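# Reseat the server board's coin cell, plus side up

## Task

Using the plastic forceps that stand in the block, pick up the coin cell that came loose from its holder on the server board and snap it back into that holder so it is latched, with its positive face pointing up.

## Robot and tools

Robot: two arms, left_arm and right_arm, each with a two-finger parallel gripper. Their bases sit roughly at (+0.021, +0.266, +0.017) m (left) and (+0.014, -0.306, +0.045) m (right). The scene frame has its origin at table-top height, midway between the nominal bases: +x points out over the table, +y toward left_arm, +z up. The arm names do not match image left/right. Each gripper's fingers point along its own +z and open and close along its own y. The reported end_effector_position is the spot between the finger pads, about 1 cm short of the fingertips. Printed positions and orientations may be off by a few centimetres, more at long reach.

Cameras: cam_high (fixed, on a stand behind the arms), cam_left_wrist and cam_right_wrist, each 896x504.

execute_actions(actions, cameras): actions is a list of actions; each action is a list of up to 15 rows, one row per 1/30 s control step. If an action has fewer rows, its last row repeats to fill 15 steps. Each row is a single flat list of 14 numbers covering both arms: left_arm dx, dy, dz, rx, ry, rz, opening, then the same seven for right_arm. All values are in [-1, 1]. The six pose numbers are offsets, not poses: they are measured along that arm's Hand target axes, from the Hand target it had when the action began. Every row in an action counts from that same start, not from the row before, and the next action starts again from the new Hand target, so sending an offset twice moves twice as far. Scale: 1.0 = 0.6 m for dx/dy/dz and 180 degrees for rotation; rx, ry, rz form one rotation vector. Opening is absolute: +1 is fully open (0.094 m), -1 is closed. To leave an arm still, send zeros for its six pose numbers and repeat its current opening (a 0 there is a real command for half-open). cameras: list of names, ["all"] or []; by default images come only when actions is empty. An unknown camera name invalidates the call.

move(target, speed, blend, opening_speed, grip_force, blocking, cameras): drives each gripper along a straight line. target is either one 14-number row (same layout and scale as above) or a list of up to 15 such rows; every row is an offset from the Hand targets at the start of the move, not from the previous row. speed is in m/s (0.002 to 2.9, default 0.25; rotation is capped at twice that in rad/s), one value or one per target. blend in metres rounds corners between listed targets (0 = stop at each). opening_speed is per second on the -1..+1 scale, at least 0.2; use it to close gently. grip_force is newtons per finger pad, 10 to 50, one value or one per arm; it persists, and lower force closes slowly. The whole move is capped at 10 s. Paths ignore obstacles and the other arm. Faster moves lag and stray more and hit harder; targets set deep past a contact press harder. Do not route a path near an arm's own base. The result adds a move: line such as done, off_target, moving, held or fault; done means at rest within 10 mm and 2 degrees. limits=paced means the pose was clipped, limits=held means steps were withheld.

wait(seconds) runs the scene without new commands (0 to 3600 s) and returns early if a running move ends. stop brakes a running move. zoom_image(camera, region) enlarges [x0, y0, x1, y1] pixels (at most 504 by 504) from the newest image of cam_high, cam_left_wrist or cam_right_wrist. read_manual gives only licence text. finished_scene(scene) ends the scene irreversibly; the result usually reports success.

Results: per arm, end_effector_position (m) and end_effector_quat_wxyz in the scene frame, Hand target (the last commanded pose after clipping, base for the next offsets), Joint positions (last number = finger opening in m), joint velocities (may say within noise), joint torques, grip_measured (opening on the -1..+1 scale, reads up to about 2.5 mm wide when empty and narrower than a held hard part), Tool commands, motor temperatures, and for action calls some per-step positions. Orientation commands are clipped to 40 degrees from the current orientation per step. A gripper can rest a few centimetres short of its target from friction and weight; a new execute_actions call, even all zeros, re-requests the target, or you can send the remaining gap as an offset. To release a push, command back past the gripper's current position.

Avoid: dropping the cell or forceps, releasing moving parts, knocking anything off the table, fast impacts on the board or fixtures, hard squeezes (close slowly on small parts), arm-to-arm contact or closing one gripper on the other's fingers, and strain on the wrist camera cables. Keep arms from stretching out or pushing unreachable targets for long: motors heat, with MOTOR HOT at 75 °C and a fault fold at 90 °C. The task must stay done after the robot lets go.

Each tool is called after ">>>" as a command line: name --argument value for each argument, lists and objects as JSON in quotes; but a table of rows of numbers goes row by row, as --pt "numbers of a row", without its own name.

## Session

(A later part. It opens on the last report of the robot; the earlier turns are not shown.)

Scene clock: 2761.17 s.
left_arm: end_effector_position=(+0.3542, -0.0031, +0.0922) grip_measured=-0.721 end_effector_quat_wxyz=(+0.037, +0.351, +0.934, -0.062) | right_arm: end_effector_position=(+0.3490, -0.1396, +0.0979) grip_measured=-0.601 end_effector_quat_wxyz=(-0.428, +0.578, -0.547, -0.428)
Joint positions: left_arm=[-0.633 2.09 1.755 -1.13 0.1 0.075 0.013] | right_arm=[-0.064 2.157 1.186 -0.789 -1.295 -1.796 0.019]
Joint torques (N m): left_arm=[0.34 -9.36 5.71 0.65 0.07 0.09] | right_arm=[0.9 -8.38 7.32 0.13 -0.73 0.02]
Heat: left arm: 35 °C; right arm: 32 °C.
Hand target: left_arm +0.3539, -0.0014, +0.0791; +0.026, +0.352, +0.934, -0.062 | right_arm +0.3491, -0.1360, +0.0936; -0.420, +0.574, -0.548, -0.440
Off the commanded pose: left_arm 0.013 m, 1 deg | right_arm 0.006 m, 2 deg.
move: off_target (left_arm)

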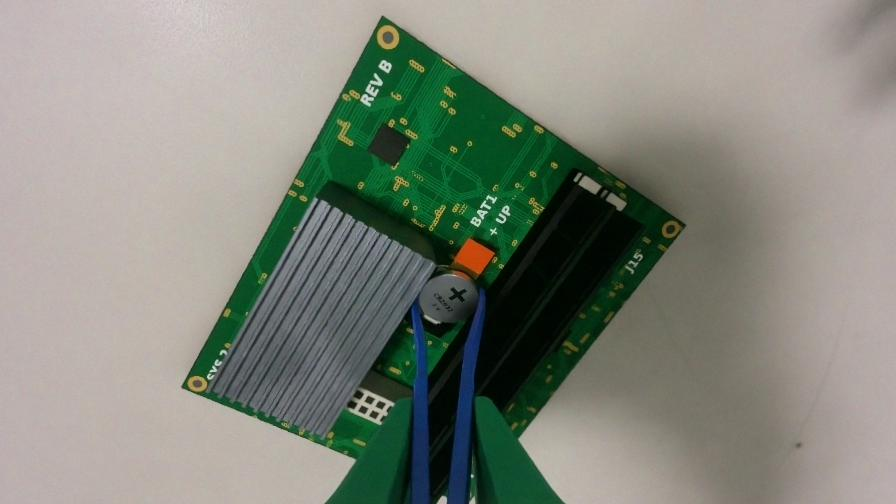

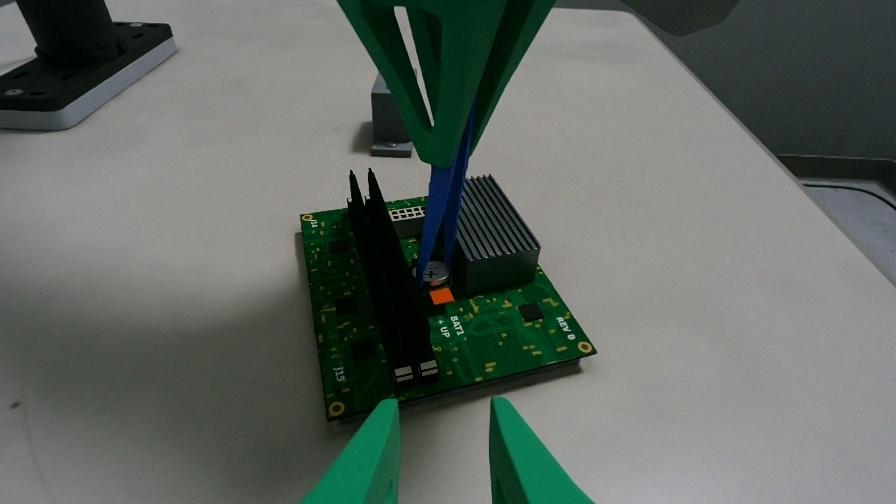

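>>> move --target '[-0.0021,-0.0001,0.0053,0,0,0,-0.724,0,0,0,0,0,0,-0.6]' --speed 0.03 --cameras '["cam_left_wrist","cam_right_wrist"]'

>>> zoom_image --camera "cam_right_wrist" --region '[380, 220, 480, 320]'

>>> zoom_image --camera "cam_left_wrist" --region '[400, 230, 500, 350]'

Scene clock: 2806.10 s.
left_arm: end_effector_position=(+0.3555, -0.0041, +0.0924) grip_measured=-0.721 end_effector_quat_wxyz=(+0.040, +0.351, +0.933, -0.063) | right_arm: end_effector_position=(+0.3490, -0.1396, +0.0979) grip_measured=-0.601 end_effector_quat_wxyz=(-0.428, +0.578, -0.547, -0.428)
Joint positions: left_arm=[-0.633 2.09 1.755 -1.123 0.1 0.075 0.013] | right_arm=[-0.064 2.157 1.186 -0.789 -1.295 -1.796 0.019]
Joint torques (N m): left_arm=[0.24 -8.79 5.64 0.64 0.07 0.08] | right_arm=[0.91 -8.36 7.32 0.13 -0.73 0.02]
Heat: left arm: 35 °C; right arm: 32 °C.
Hand target: left_arm +0.3549, -0.0027, +0.0760; +0.026, +0.352, +0.934, -0.062 | right_arm +0.3491, -0.1360, +0.0936; -0.420, +0.574, -0.548, -0.440
Off the commanded pose: left_arm 0.016 m, 2 deg | right_arm 0.006 m, 2 deg.
move: off_target (left_arm)

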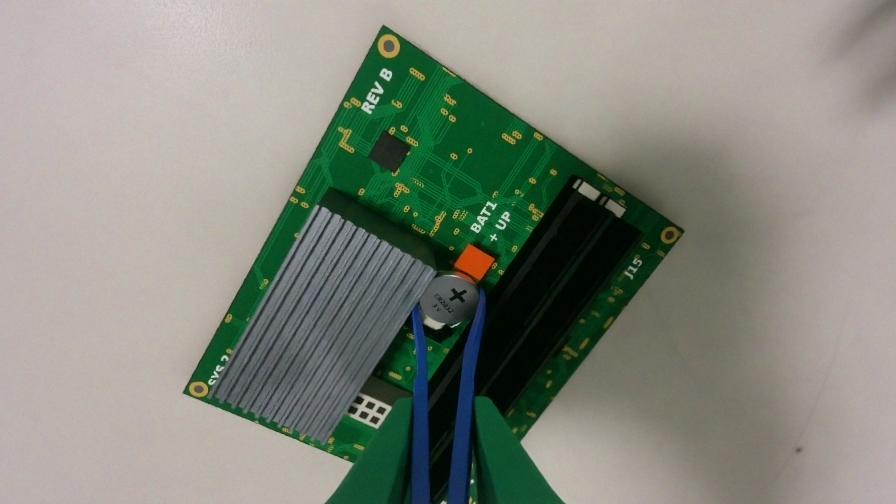

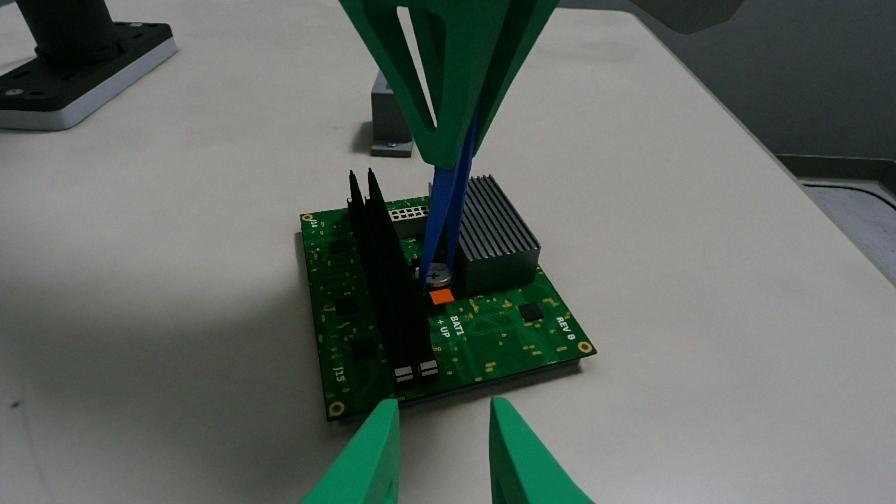

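Scaled by 5.040 from the camera's image (finer frame: 1280x720).

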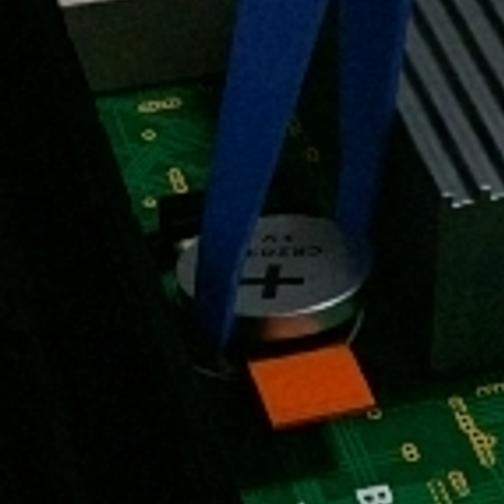

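Scaled by 4.200 from the camera's image (finer frame: 1280x720).

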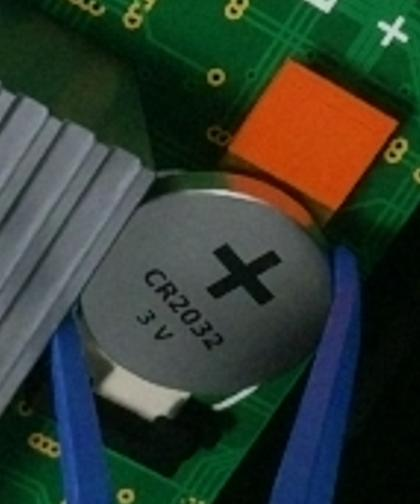

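>>> move --target '[0.0008,0.0004,0.0066,0,0,0,-0.724,0,0,0,0,0,0,-0.6]' --speed 0.03 --cameras '["cam_left_wrist","cam_right_wrist"]'

>>> zoom_image --camera "cam_right_wrist" --region '[380, 220, 480, 320]'

>>> zoom_image --camera "cam_left_wrist" --region '[400, 230, 500, 350]'

Scene clock: 2821.63 s.
left_arm: end_effector_position=(+0.3556, -0.0042, +0.0891) grip_measured=-0.721 end_effector_quat_wxyz=(+0.041, +0.351, +0.933, -0.064) | right_arm: end_effector_position=(+0.3490, -0.1396, +0.0979) grip_measured=-0.601 end_effector_quat_wxyz=(-0.428, +0.578, -0.547, -0.428)
Joint positions: left_arm=[-0.633 2.09 1.742 -1.108 0.1 0.075 0.013] | right_arm=[-0.064 2.157 1.186 -0.789 -1.295 -1.796 0.019]
Joint torques (N m): left_arm=[0.2 -8.62 5.65 0.63 0.07 0.08] | right_arm=[0.92 -8.38 7.32 0.12 -0.72 0.02]
Heat: left arm: 35 °C; right arm: 32 °C.
Hand target: left_arm +0.3547, -0.0028, +0.0721; +0.027, +0.352, +0.934, -0.062 | right_arm +0.3491, -0.1360, +0.0936; -0.420, +0.574, -0.548, -0.440
Off the commanded pose: left_arm 0.017 m, 2 deg | right_arm 0.006 m, 2 deg.
move: off_target (left_arm)

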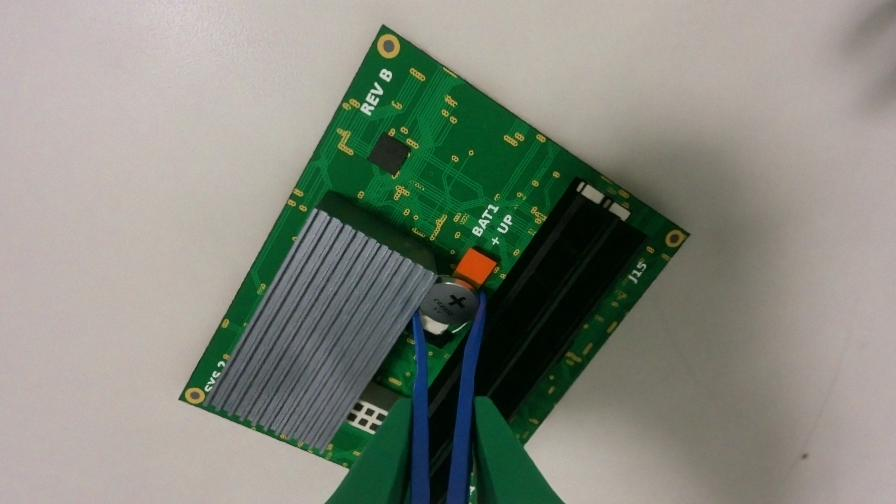

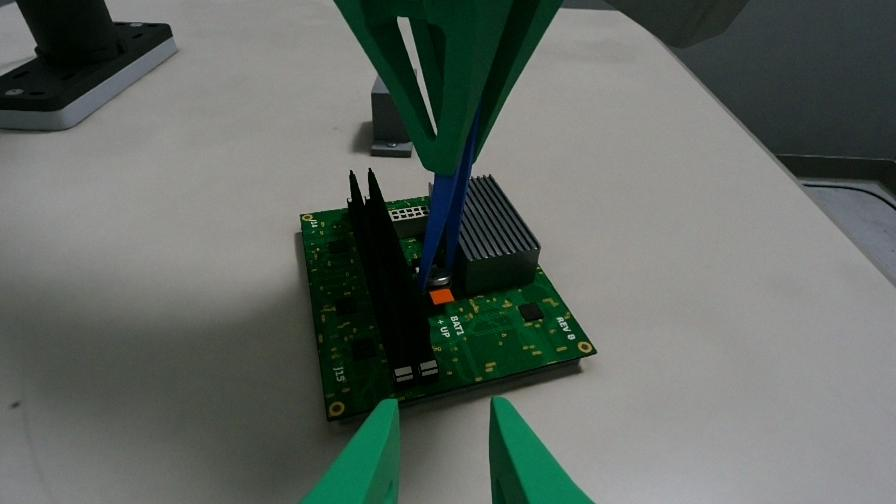

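Scaled by 5.040 from the camera's image (finer frame: 1280x720).

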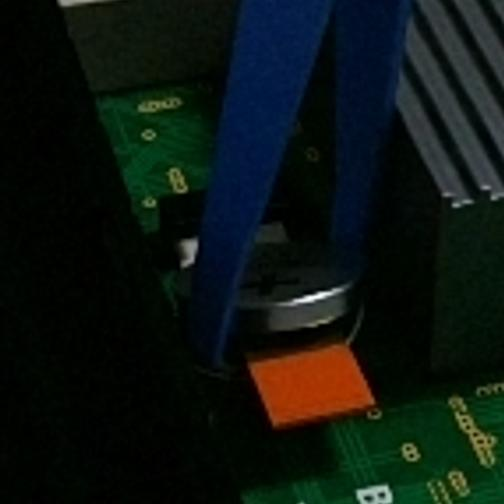

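Scaled by 4.200 from the camera's image (finer frame: 1280x720).

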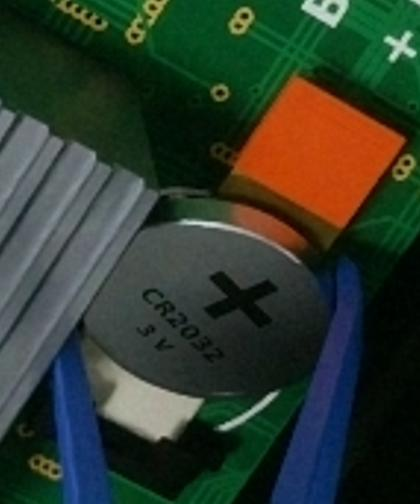

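>>> move --target '[0.0055,0.0035,-0.0009,0,0,0,-0.724,0,0,0,0,0,0,-0.6]' --speed 0.03 --cameras '["cam_left_wrist","cam_right_wrist"]'

>>> zoom_image --camera "cam_right_wrist" --region '[380, 220, 480, 320]'

>>> zoom_image --camera "cam_left_wrist" --region '[400, 230, 500, 350]'

Scene clock: 2842.80 s.
left_arm: end_effector_position=(+0.3554, -0.0026, +0.0860) grip_measured=-0.721 end_effector_quat_wxyz=(+0.039, +0.351, +0.933, -0.064) | right_arm: end_effector_position=(+0.3490, -0.1396, +0.0979) grip_measured=-0.601 end_effector_quat_wxyz=(-0.428, +0.578, -0.547, -0.428)
Joint positions: left_arm=[-0.63 2.09 1.73 -1.099 0.102 0.079 0.013] | right_arm=[-0.064 2.157 1.186 -0.789 -1.295 -1.796 0.019]
Joint torques (N m): left_arm=[0.4 -9.55 5.23 0.61 0.04 0.1] | right_arm=[0.91 -8.38 7.31 0.13 -0.73 0.02]
Heat: left arm: 35 °C; right arm: 32 °C.
Hand target: left_arm +0.3537, +0.0011, +0.0721; +0.027, +0.352, +0.934, -0.062 | right_arm +0.3491, -0.1360, +0.0936; -0.420, +0.574, -0.548, -0.440
Off the commanded pose: left_arm 0.015 m, 2 deg | right_arm 0.006 m, 2 deg.
move: off_target (left_arm)

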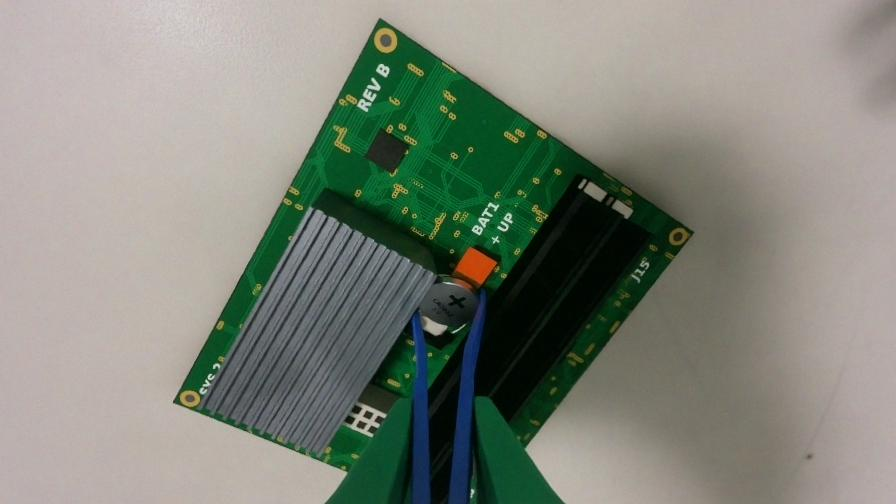

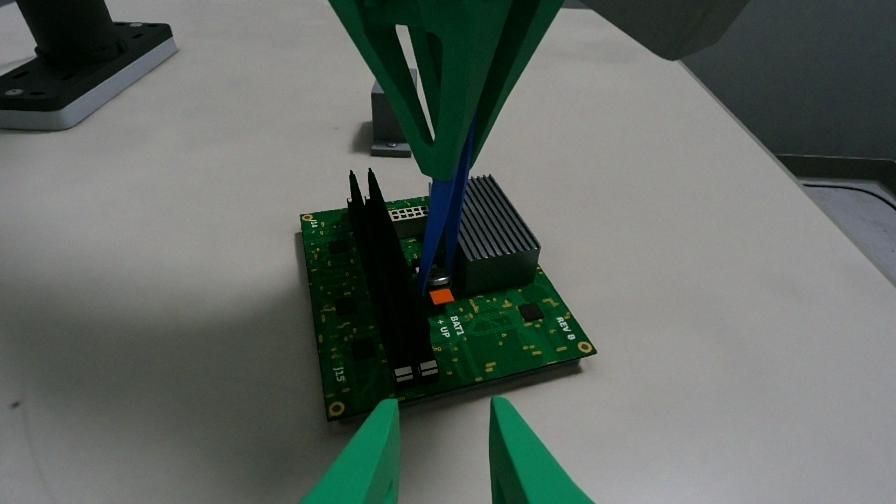

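Scaled by 5.040 from the camera's image (finer frame: 1280x720).

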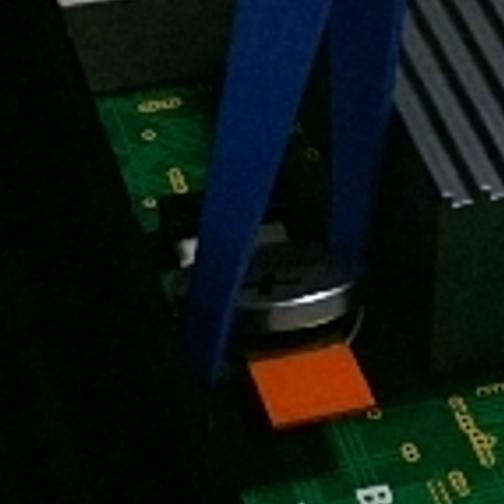

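Scaled by 4.200 from the camera's image (finer frame: 1280x720).

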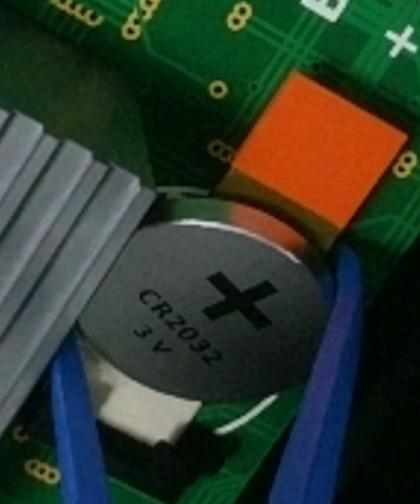

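>>> move --target '[0.0033,0.002,-0.009,0,0,0,-0.724,0,0,0,0,0,0,-0.6]' --speed 0.03 --cameras '["cam_left_wrist","cam_right_wrist"]'

>>> zoom_image --camera "cam_right_wrist" --region '[380, 220, 480, 320]'

>>> zoom_image --camera "cam_left_wrist" --region '[400, 230, 500, 350]'

Scene clock: 2857.03 s.
left_arm: end_effector_position=(+0.3563, -0.0014, +0.0861) grip_measured=-0.721 end_effector_quat_wxyz=(+0.039, +0.351, +0.933, -0.065) | right_arm: end_effector_position=(+0.3490, -0.1396, +0.0979) grip_measured=-0.601 end_effector_quat_wxyz=(-0.428, +0.578, -0.547, -0.428)
Joint positions: left_arm=[-0.625 2.09 1.73 -1.099 0.104 0.083 0.013] | right_arm=[-0.064 2.157 1.186 -0.789 -1.295 -1.796 0.019]
Joint torques (N m): left_arm=[0.43 -10.52 5.39 0.45 0.02 0.09] | right_arm=[0.9 -8.38 7.32 0.13 -0.73 0.03]
Heat: left arm: 35 °C; right arm: 32 °C.
Hand target: left_arm +0.3529, +0.0040, +0.0772; +0.026, +0.352, +0.934, -0.062 | right_arm +0.3491, -0.1360, +0.0936; -0.420, +0.574, -0.548, -0.440
Off the commanded pose: left_arm 0.011 m, 2 deg | right_arm 0.006 m, 2 deg.
move: off_target (left_arm)

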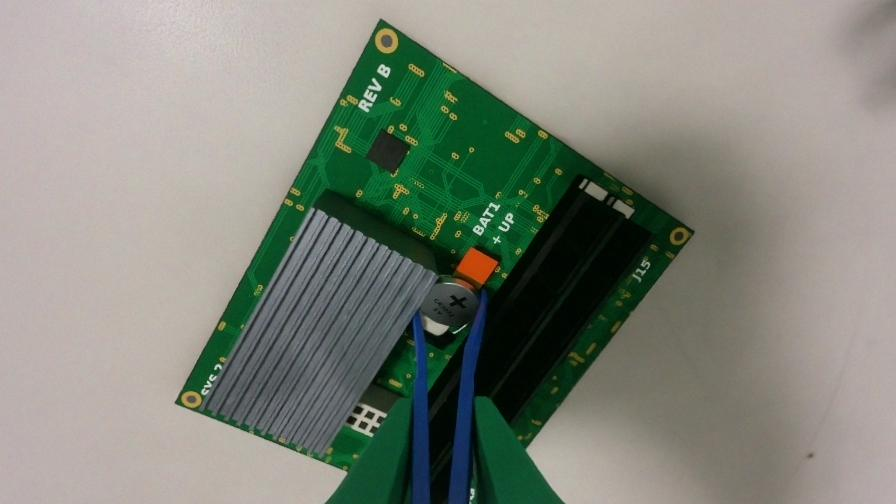

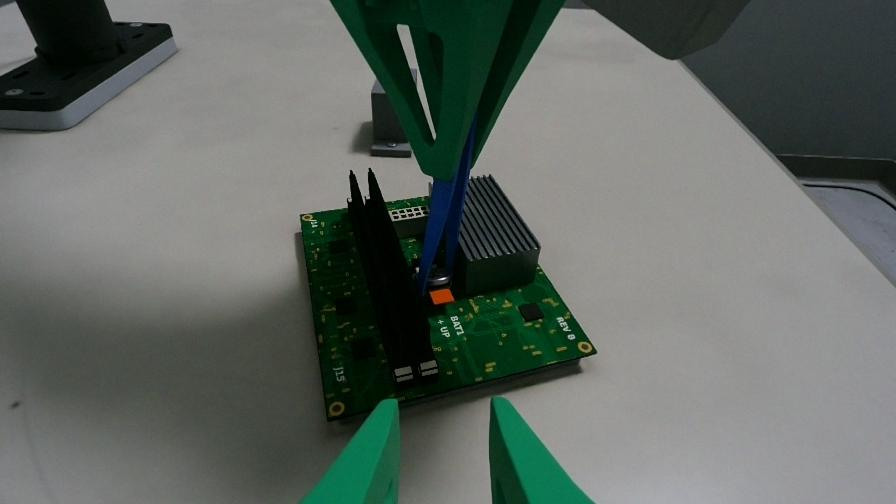

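Scaled by 5.040 from the camera's image (finer frame: 1280x720).

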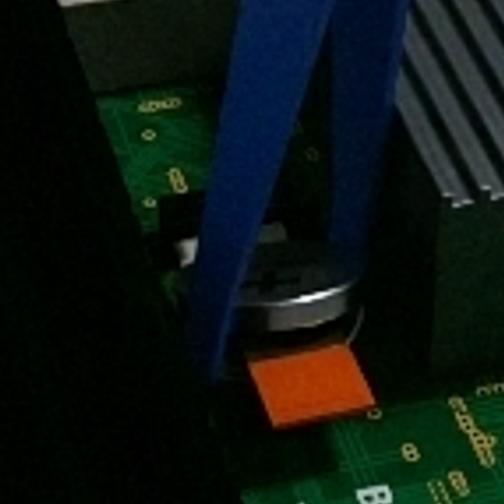

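Scaled by 4.200 from the camera's image (finer frame: 1280x720).

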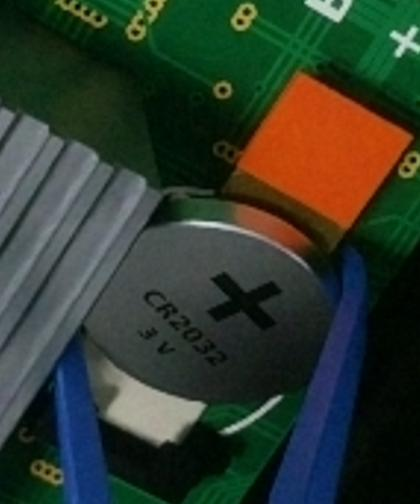

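>>> move --target '[0.0051,-0.0013,-0.002,0,0,0,-0.724,0,0,0,0,0,0,-0.6]' --speed 0.03 --cameras '["cam_left_wrist","cam_right_wrist"]'

>>> zoom_image --camera "cam_right_wrist" --region '[380, 220, 480, 320]'

>>> zoom_image --camera "cam_left_wrist" --region '[400, 230, 500, 350]'

Scene clock: 2866.63 s.
left_arm: end_effector_position=(+0.3530, +0.0007, +0.0822) grip_measured=-0.721 end_effector_quat_wxyz=(+0.032, +0.351, +0.933, -0.064) | right_arm: end_effector_position=(+0.3490, -0.1396, +0.0979) grip_measured=-0.601 end_effector_quat_wxyz=(-0.428, +0.578, -0.547, -0.428)
Joint positions: left_arm=[-0.625 2.09 1.716 -1.099 0.106 0.083 0.013] | right_arm=[-0.064 2.157 1.186 -0.789 -1.295 -1.796 0.019]
Joint torques (N m): left_arm=[0.36 -11.67 5.23 0.47 0.01 0.08] | right_arm=[0.9 -8.38 7.32 0.13 -0.73 0.02]
Heat: left arm: 35 °C; right arm: 32 °C.
Hand target: left_arm +0.3501, +0.0056, +0.0781; +0.026, +0.352, +0.934, -0.062 | right_arm +0.3491, -0.1360, +0.0936; -0.420, +0.574, -0.548, -0.440
Off the commanded pose: left_arm 0.007 m, 1 deg | right_arm 0.006 m, 2 deg.
move: done

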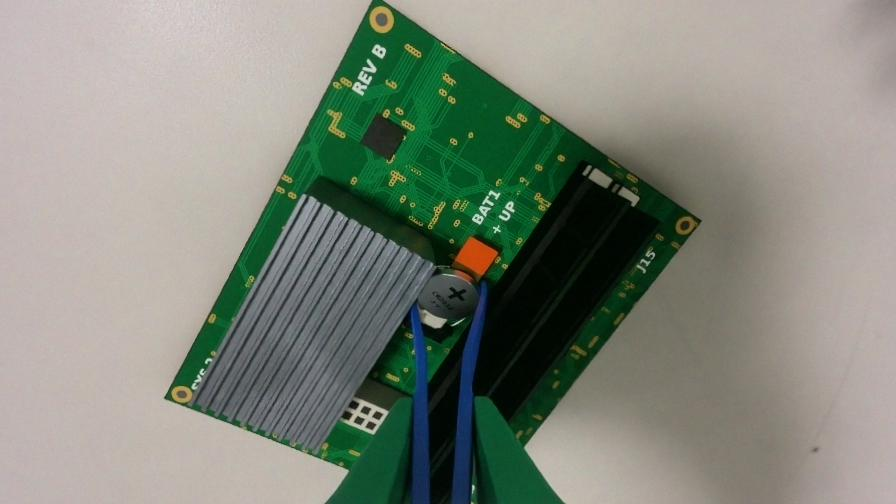

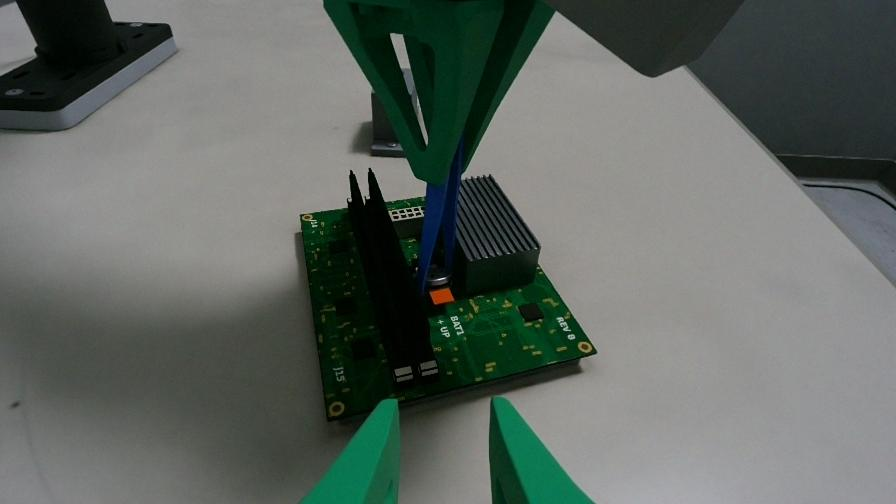

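Scaled by 5.040 from the camera's image (finer frame: 1280x720).

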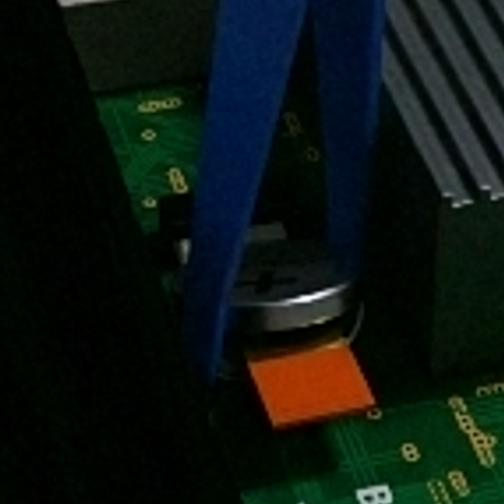

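Scaled by 4.200 from the camera's image (finer frame: 1280x720).

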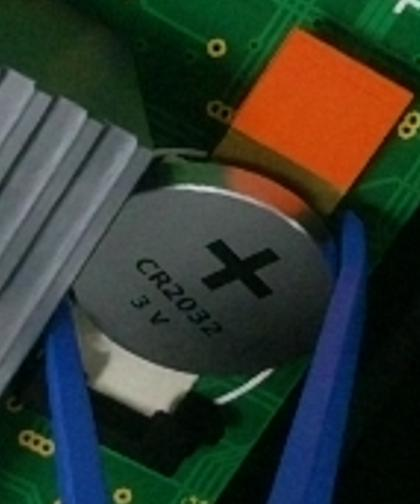

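>>> move --target '[0.0,0.0,-0.008,0,0.018,0,-0.724,0,0,0,0,0,0,-0.6]' --speed 0.03 --cameras '["cam_left_wrist","cam_right_wrist"]'

>>> zoom_image --camera "cam_right_wrist" --region '[380, 220, 480, 320]'

>>> zoom_image --camera "cam_left_wrist" --region '[400, 230, 500, 350]'

Scene clock: 2909.83 s.
left_arm: end_effector_position=(+0.3471, +0.0053, +0.0900) grip_measured=-0.721 end_effector_quat_wxyz=(+0.011, +0.352, +0.934, -0.057) | right_arm: end_effector_position=(+0.3490, -0.1396, +0.0979) grip_measured=-0.601 end_effector_quat_wxyz=(-0.428, +0.578, -0.547, -0.428)
Joint positions: left_arm=[-0.625 2.101 1.767 -1.185 0.105 0.088 0.013] | right_arm=[-0.064 2.157 1.186 -0.789 -1.295 -1.796 0.019]
Joint torques (N m): left_arm=[0.24 -8.27 9.32 0.15 -0.03 0.09] | right_arm=[0.9 -8.38 7.32 0.13 -0.72 0.02]
Heat: left arm: 36 °C; right arm: 32 °C.
Hand target: left_arm +0.3501, +0.0062, +0.0829; +0.000, +0.354, +0.934, -0.052 | right_arm +0.3491, -0.1360, +0.0936; -0.420, +0.574, -0.548, -0.440
Off the commanded pose: left_arm 0.008 m, 1 deg | right_arm 0.006 m, 2 deg.
move: done

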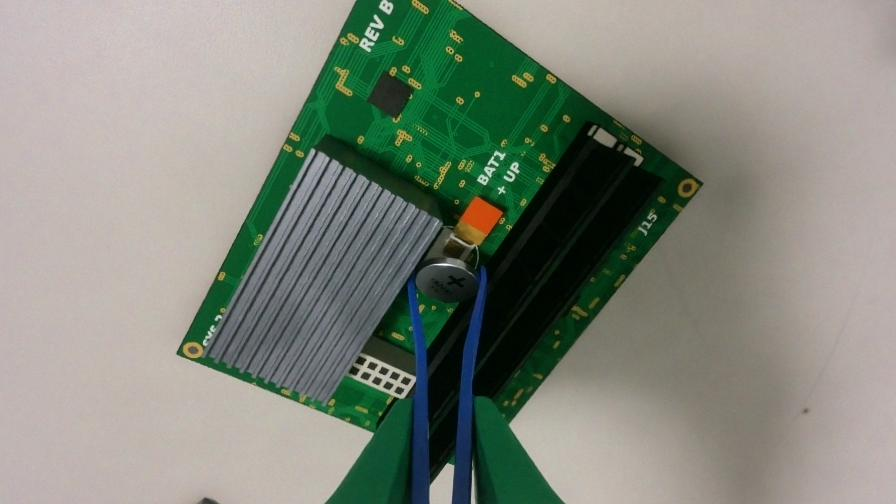

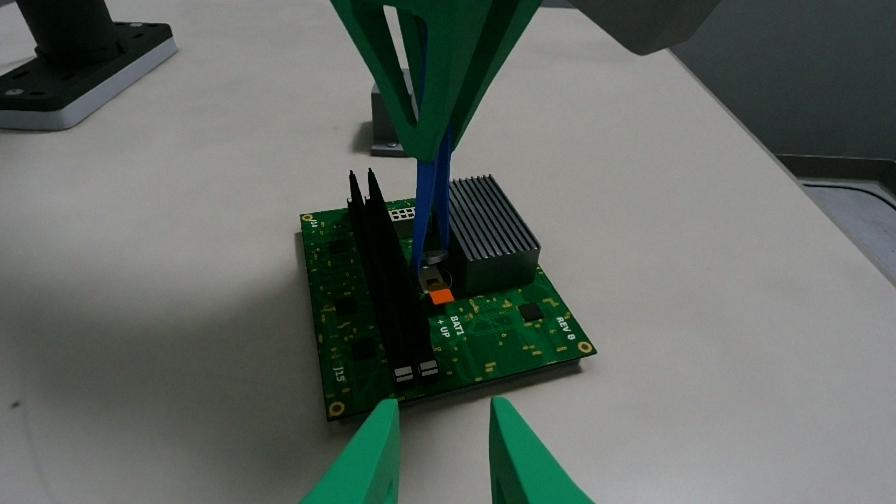

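Scaled by 5.040 from the camera's image (finer frame: 1280x720).

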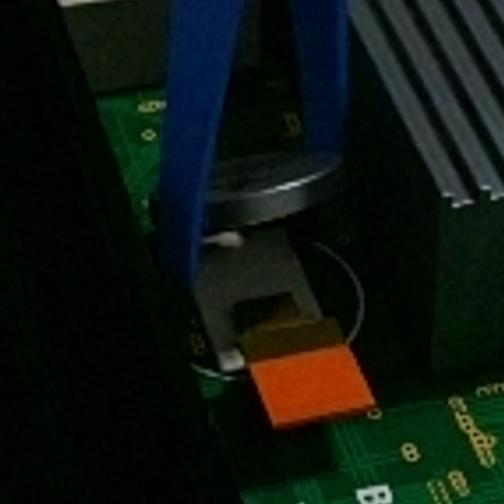

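Scaled by 4.200 from the camera's image (finer frame: 1280x720).

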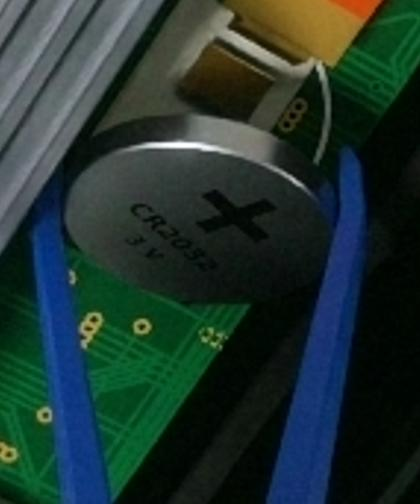

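>>> move --target '[-0.0113,-0.0045,-0.0042,0,0,0,-0.724,0,0,0,0,0,0,-0.6]' --speed 0.04 --cameras '["cam_left_wrist","cam_right_wrist"]'

>>> zoom_image --camera "cam_right_wrist" --region '[380, 220, 480, 320]'

>>> zoom_image --camera "cam_left_wrist" --region '[400, 230, 500, 350]'

Scene clock: 2959.97 s.
left_arm: end_effector_position=(+0.3523, +0.0016, +0.0936) grip_measured=-0.721 end_effector_quat_wxyz=(+0.012, +0.352, +0.934, -0.057) | right_arm: end_effector_position=(+0.3490, -0.1396, +0.0979) grip_measured=-0.601 end_effector_quat_wxyz=(-0.428, +0.578, -0.547, -0.428)
Joint positions: left_arm=[-0.625 2.126 1.819 -1.211 0.105 0.088 0.013] | right_arm=[-0.064 2.157 1.186 -0.789 -1.295 -1.796 0.019]
Joint torques (N m): left_arm=[-0.44 -8.4 9.36 0.15 -0.04 0.01] | right_arm=[0.91 -8.38 7.34 0.13 -0.73 0.03]
Heat: left arm: 36 °C; right arm: 32 °C.
Hand target: left_arm +0.3534, -0.0001, +0.0859; +0.000, +0.354, +0.934, -0.052 | right_arm +0.3491, -0.1360, +0.0936; -0.420, +0.574, -0.548, -0.440
Off the commanded pose: left_arm 0.008 m, 1 deg | right_arm 0.006 m, 2 deg.
move: done

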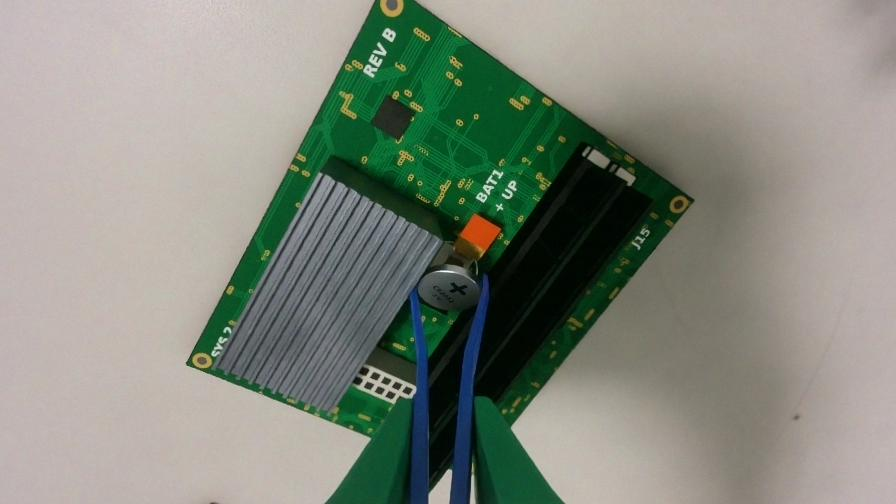

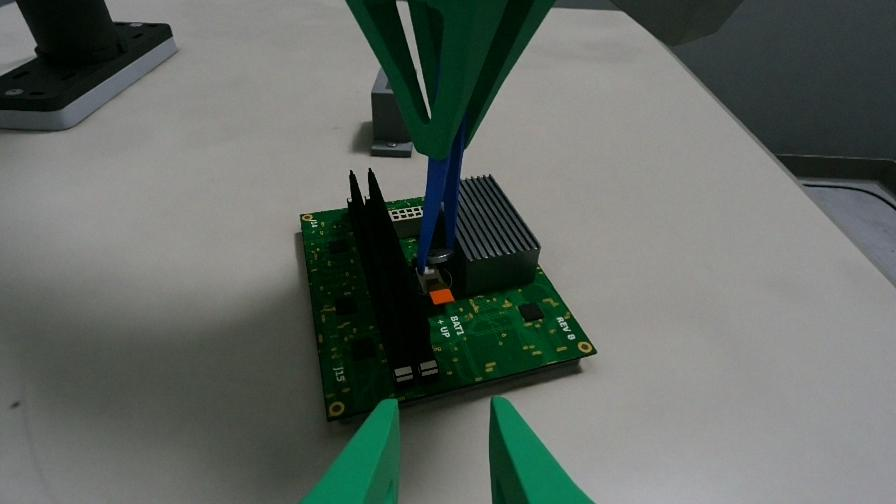

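Scaled by 5.040 from the camera's image (finer frame: 1280x720).

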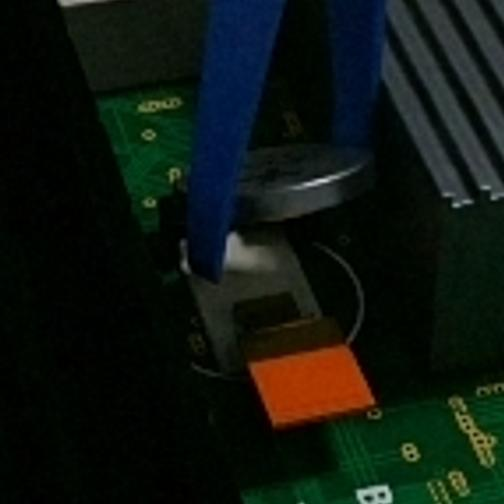

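Scaled by 4.200 from the camera's image (finer frame: 1280x720).

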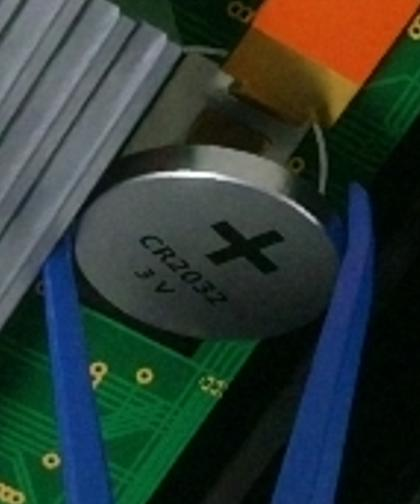

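>>> move --target '[-0.0002,-0.0065,0.0,0,0,0,-0.724,0,0,0,0,0,0,-0.6]' --speed 0.04 --cameras '["cam_left_wrist","cam_right_wrist"]'

>>> zoom_image --camera "cam_right_wrist" --region '[380, 220, 480, 320]'

>>> zoom_image --camera "cam_left_wrist" --region '[400, 230, 500, 350]'

Scene clock: 2968.93 s.
left_arm: end_effector_position=(+0.3502, -0.0009, +0.0935) grip_measured=-0.721 end_effector_quat_wxyz=(+0.011, +0.354, +0.933, -0.057) | right_arm: end_effector_position=(+0.3490, -0.1396, +0.0979) grip_measured=-0.601 end_effector_quat_wxyz=(-0.428, +0.578, -0.547, -0.428)
Joint positions: left_arm=[-0.633 2.126 1.819 -1.211 0.104 0.084 0.013] | right_arm=[-0.064 2.157 1.186 -0.789 -1.295 -1.796 0.019]
Joint torques (N m): left_arm=[-0.5 -8.49 9.35 0.14 -0.03 -0.05] | right_arm=[0.9 -8.38 7.34 0.13 -0.73 0.03]
Heat: left arm: 36 °C; right arm: 32 °C.
Hand target: left_arm +0.3510, -0.0030, +0.0863; +0.000, +0.353, +0.934, -0.052 | right_arm +0.3491, -0.1360, +0.0936; -0.420, +0.574, -0.548, -0.440
Off the commanded pose: left_arm 0.008 m, 1 deg | right_arm 0.006 m, 2 deg.
move: done

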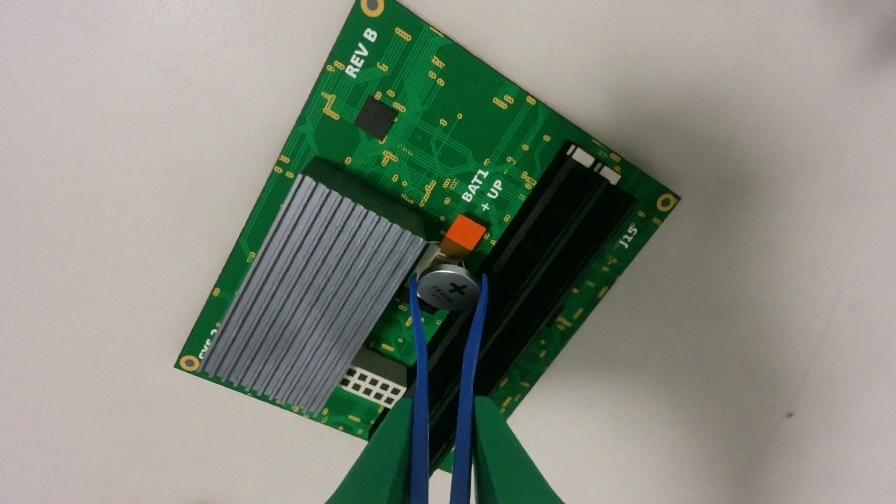

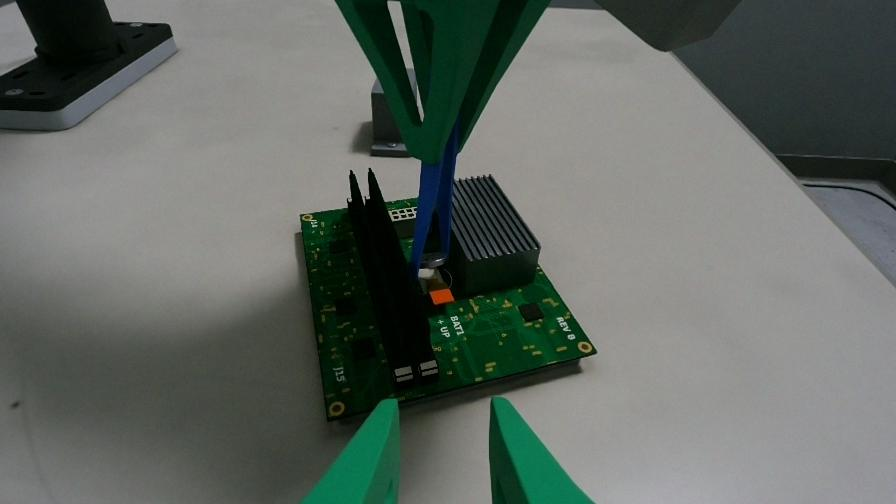

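Scaled by 5.040 from the camera's image (finer frame: 1280x720).

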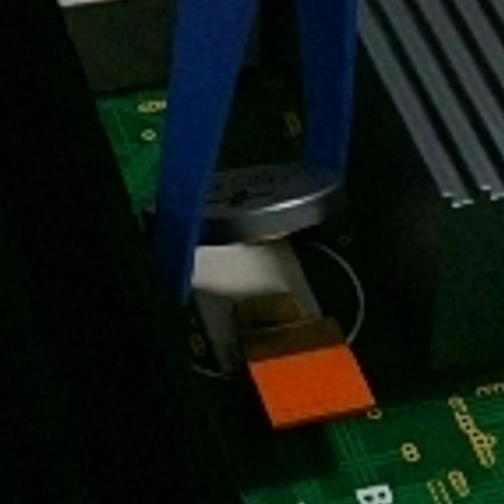

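Scaled by 4.200 from the camera's image (finer frame: 1280x720).

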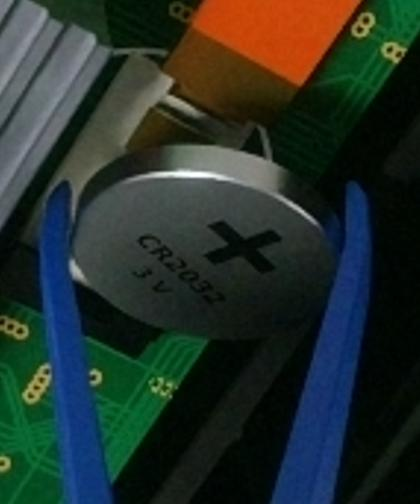

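>>> move --target '[0.0,0.0,0.025,0,0,0,-0.724,0,0,0,0,0,0,-0.6]' --speed 0.04 --cameras '["cam_left_wrist","cam_right_wrist"]'

>>> zoom_image --camera "cam_right_wrist" --region '[380, 220, 480, 320]'

>>> zoom_image --camera "cam_left_wrist" --region '[400, 230, 500, 350]'

Scene clock: 2984.47 s.
left_arm: end_effector_position=(+0.3534, -0.0050, +0.0912) grip_measured=-0.721 end_effector_quat_wxyz=(+0.018, +0.354, +0.933, -0.059) | right_arm: end_effector_position=(+0.3490, -0.1396, +0.0979) grip_measured=-0.601 end_effector_quat_wxyz=(-0.428, +0.578, -0.547, -0.428)
Joint positions: left_arm=[-0.636 2.132 1.819 -1.19 0.103 0.08 0.013] | right_arm=[-0.064 2.157 1.186 -0.789 -1.295 -1.796 0.019]
Joint torques (N m): left_arm=[-0.55 -8.59 5.42 0.54 -0.03 -0.05] | right_arm=[0.9 -8.38 7.31 0.13 -0.73 0.03]
Heat: left arm: 37 °C; right arm: 32 °C.
Hand target: left_arm +0.3504, -0.0045, +0.0713; +0.000, +0.353, +0.934, -0.052 | right_arm +0.3491, -0.1360, +0.0936; -0.420, +0.574, -0.548, -0.440
Off the commanded pose: left_arm 0.020 m, 2 deg | right_arm 0.006 m, 2 deg.
move: off_target (left_arm)

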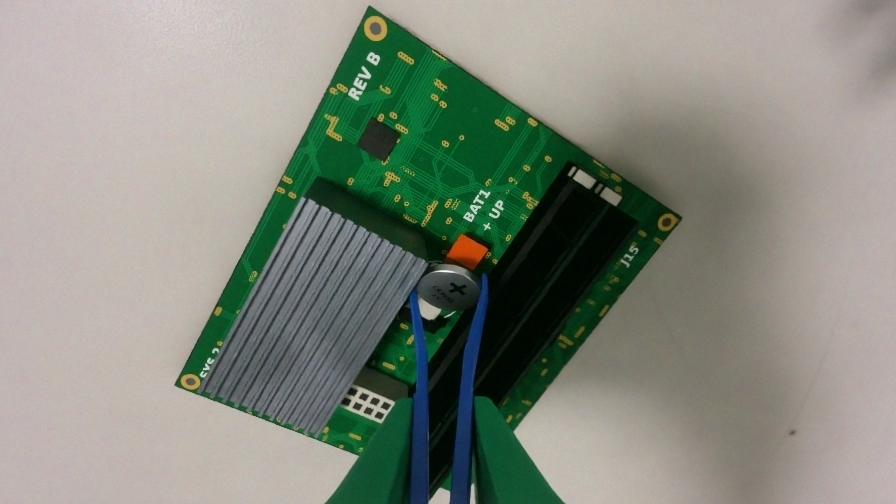

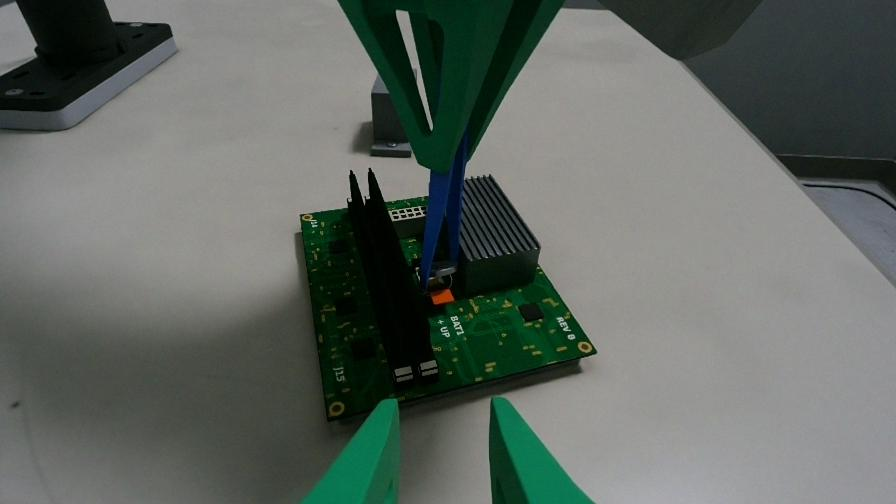

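Scaled by 5.040 from the camera's image (finer frame: 1280x720).

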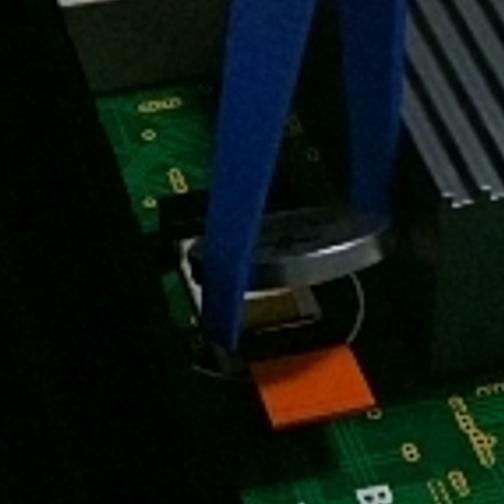

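Scaled by 4.200 from the camera's image (finer frame: 1280x720).

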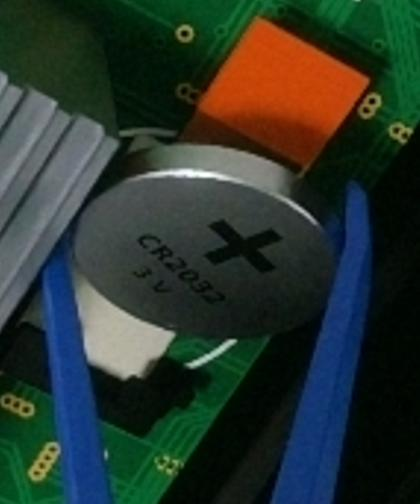

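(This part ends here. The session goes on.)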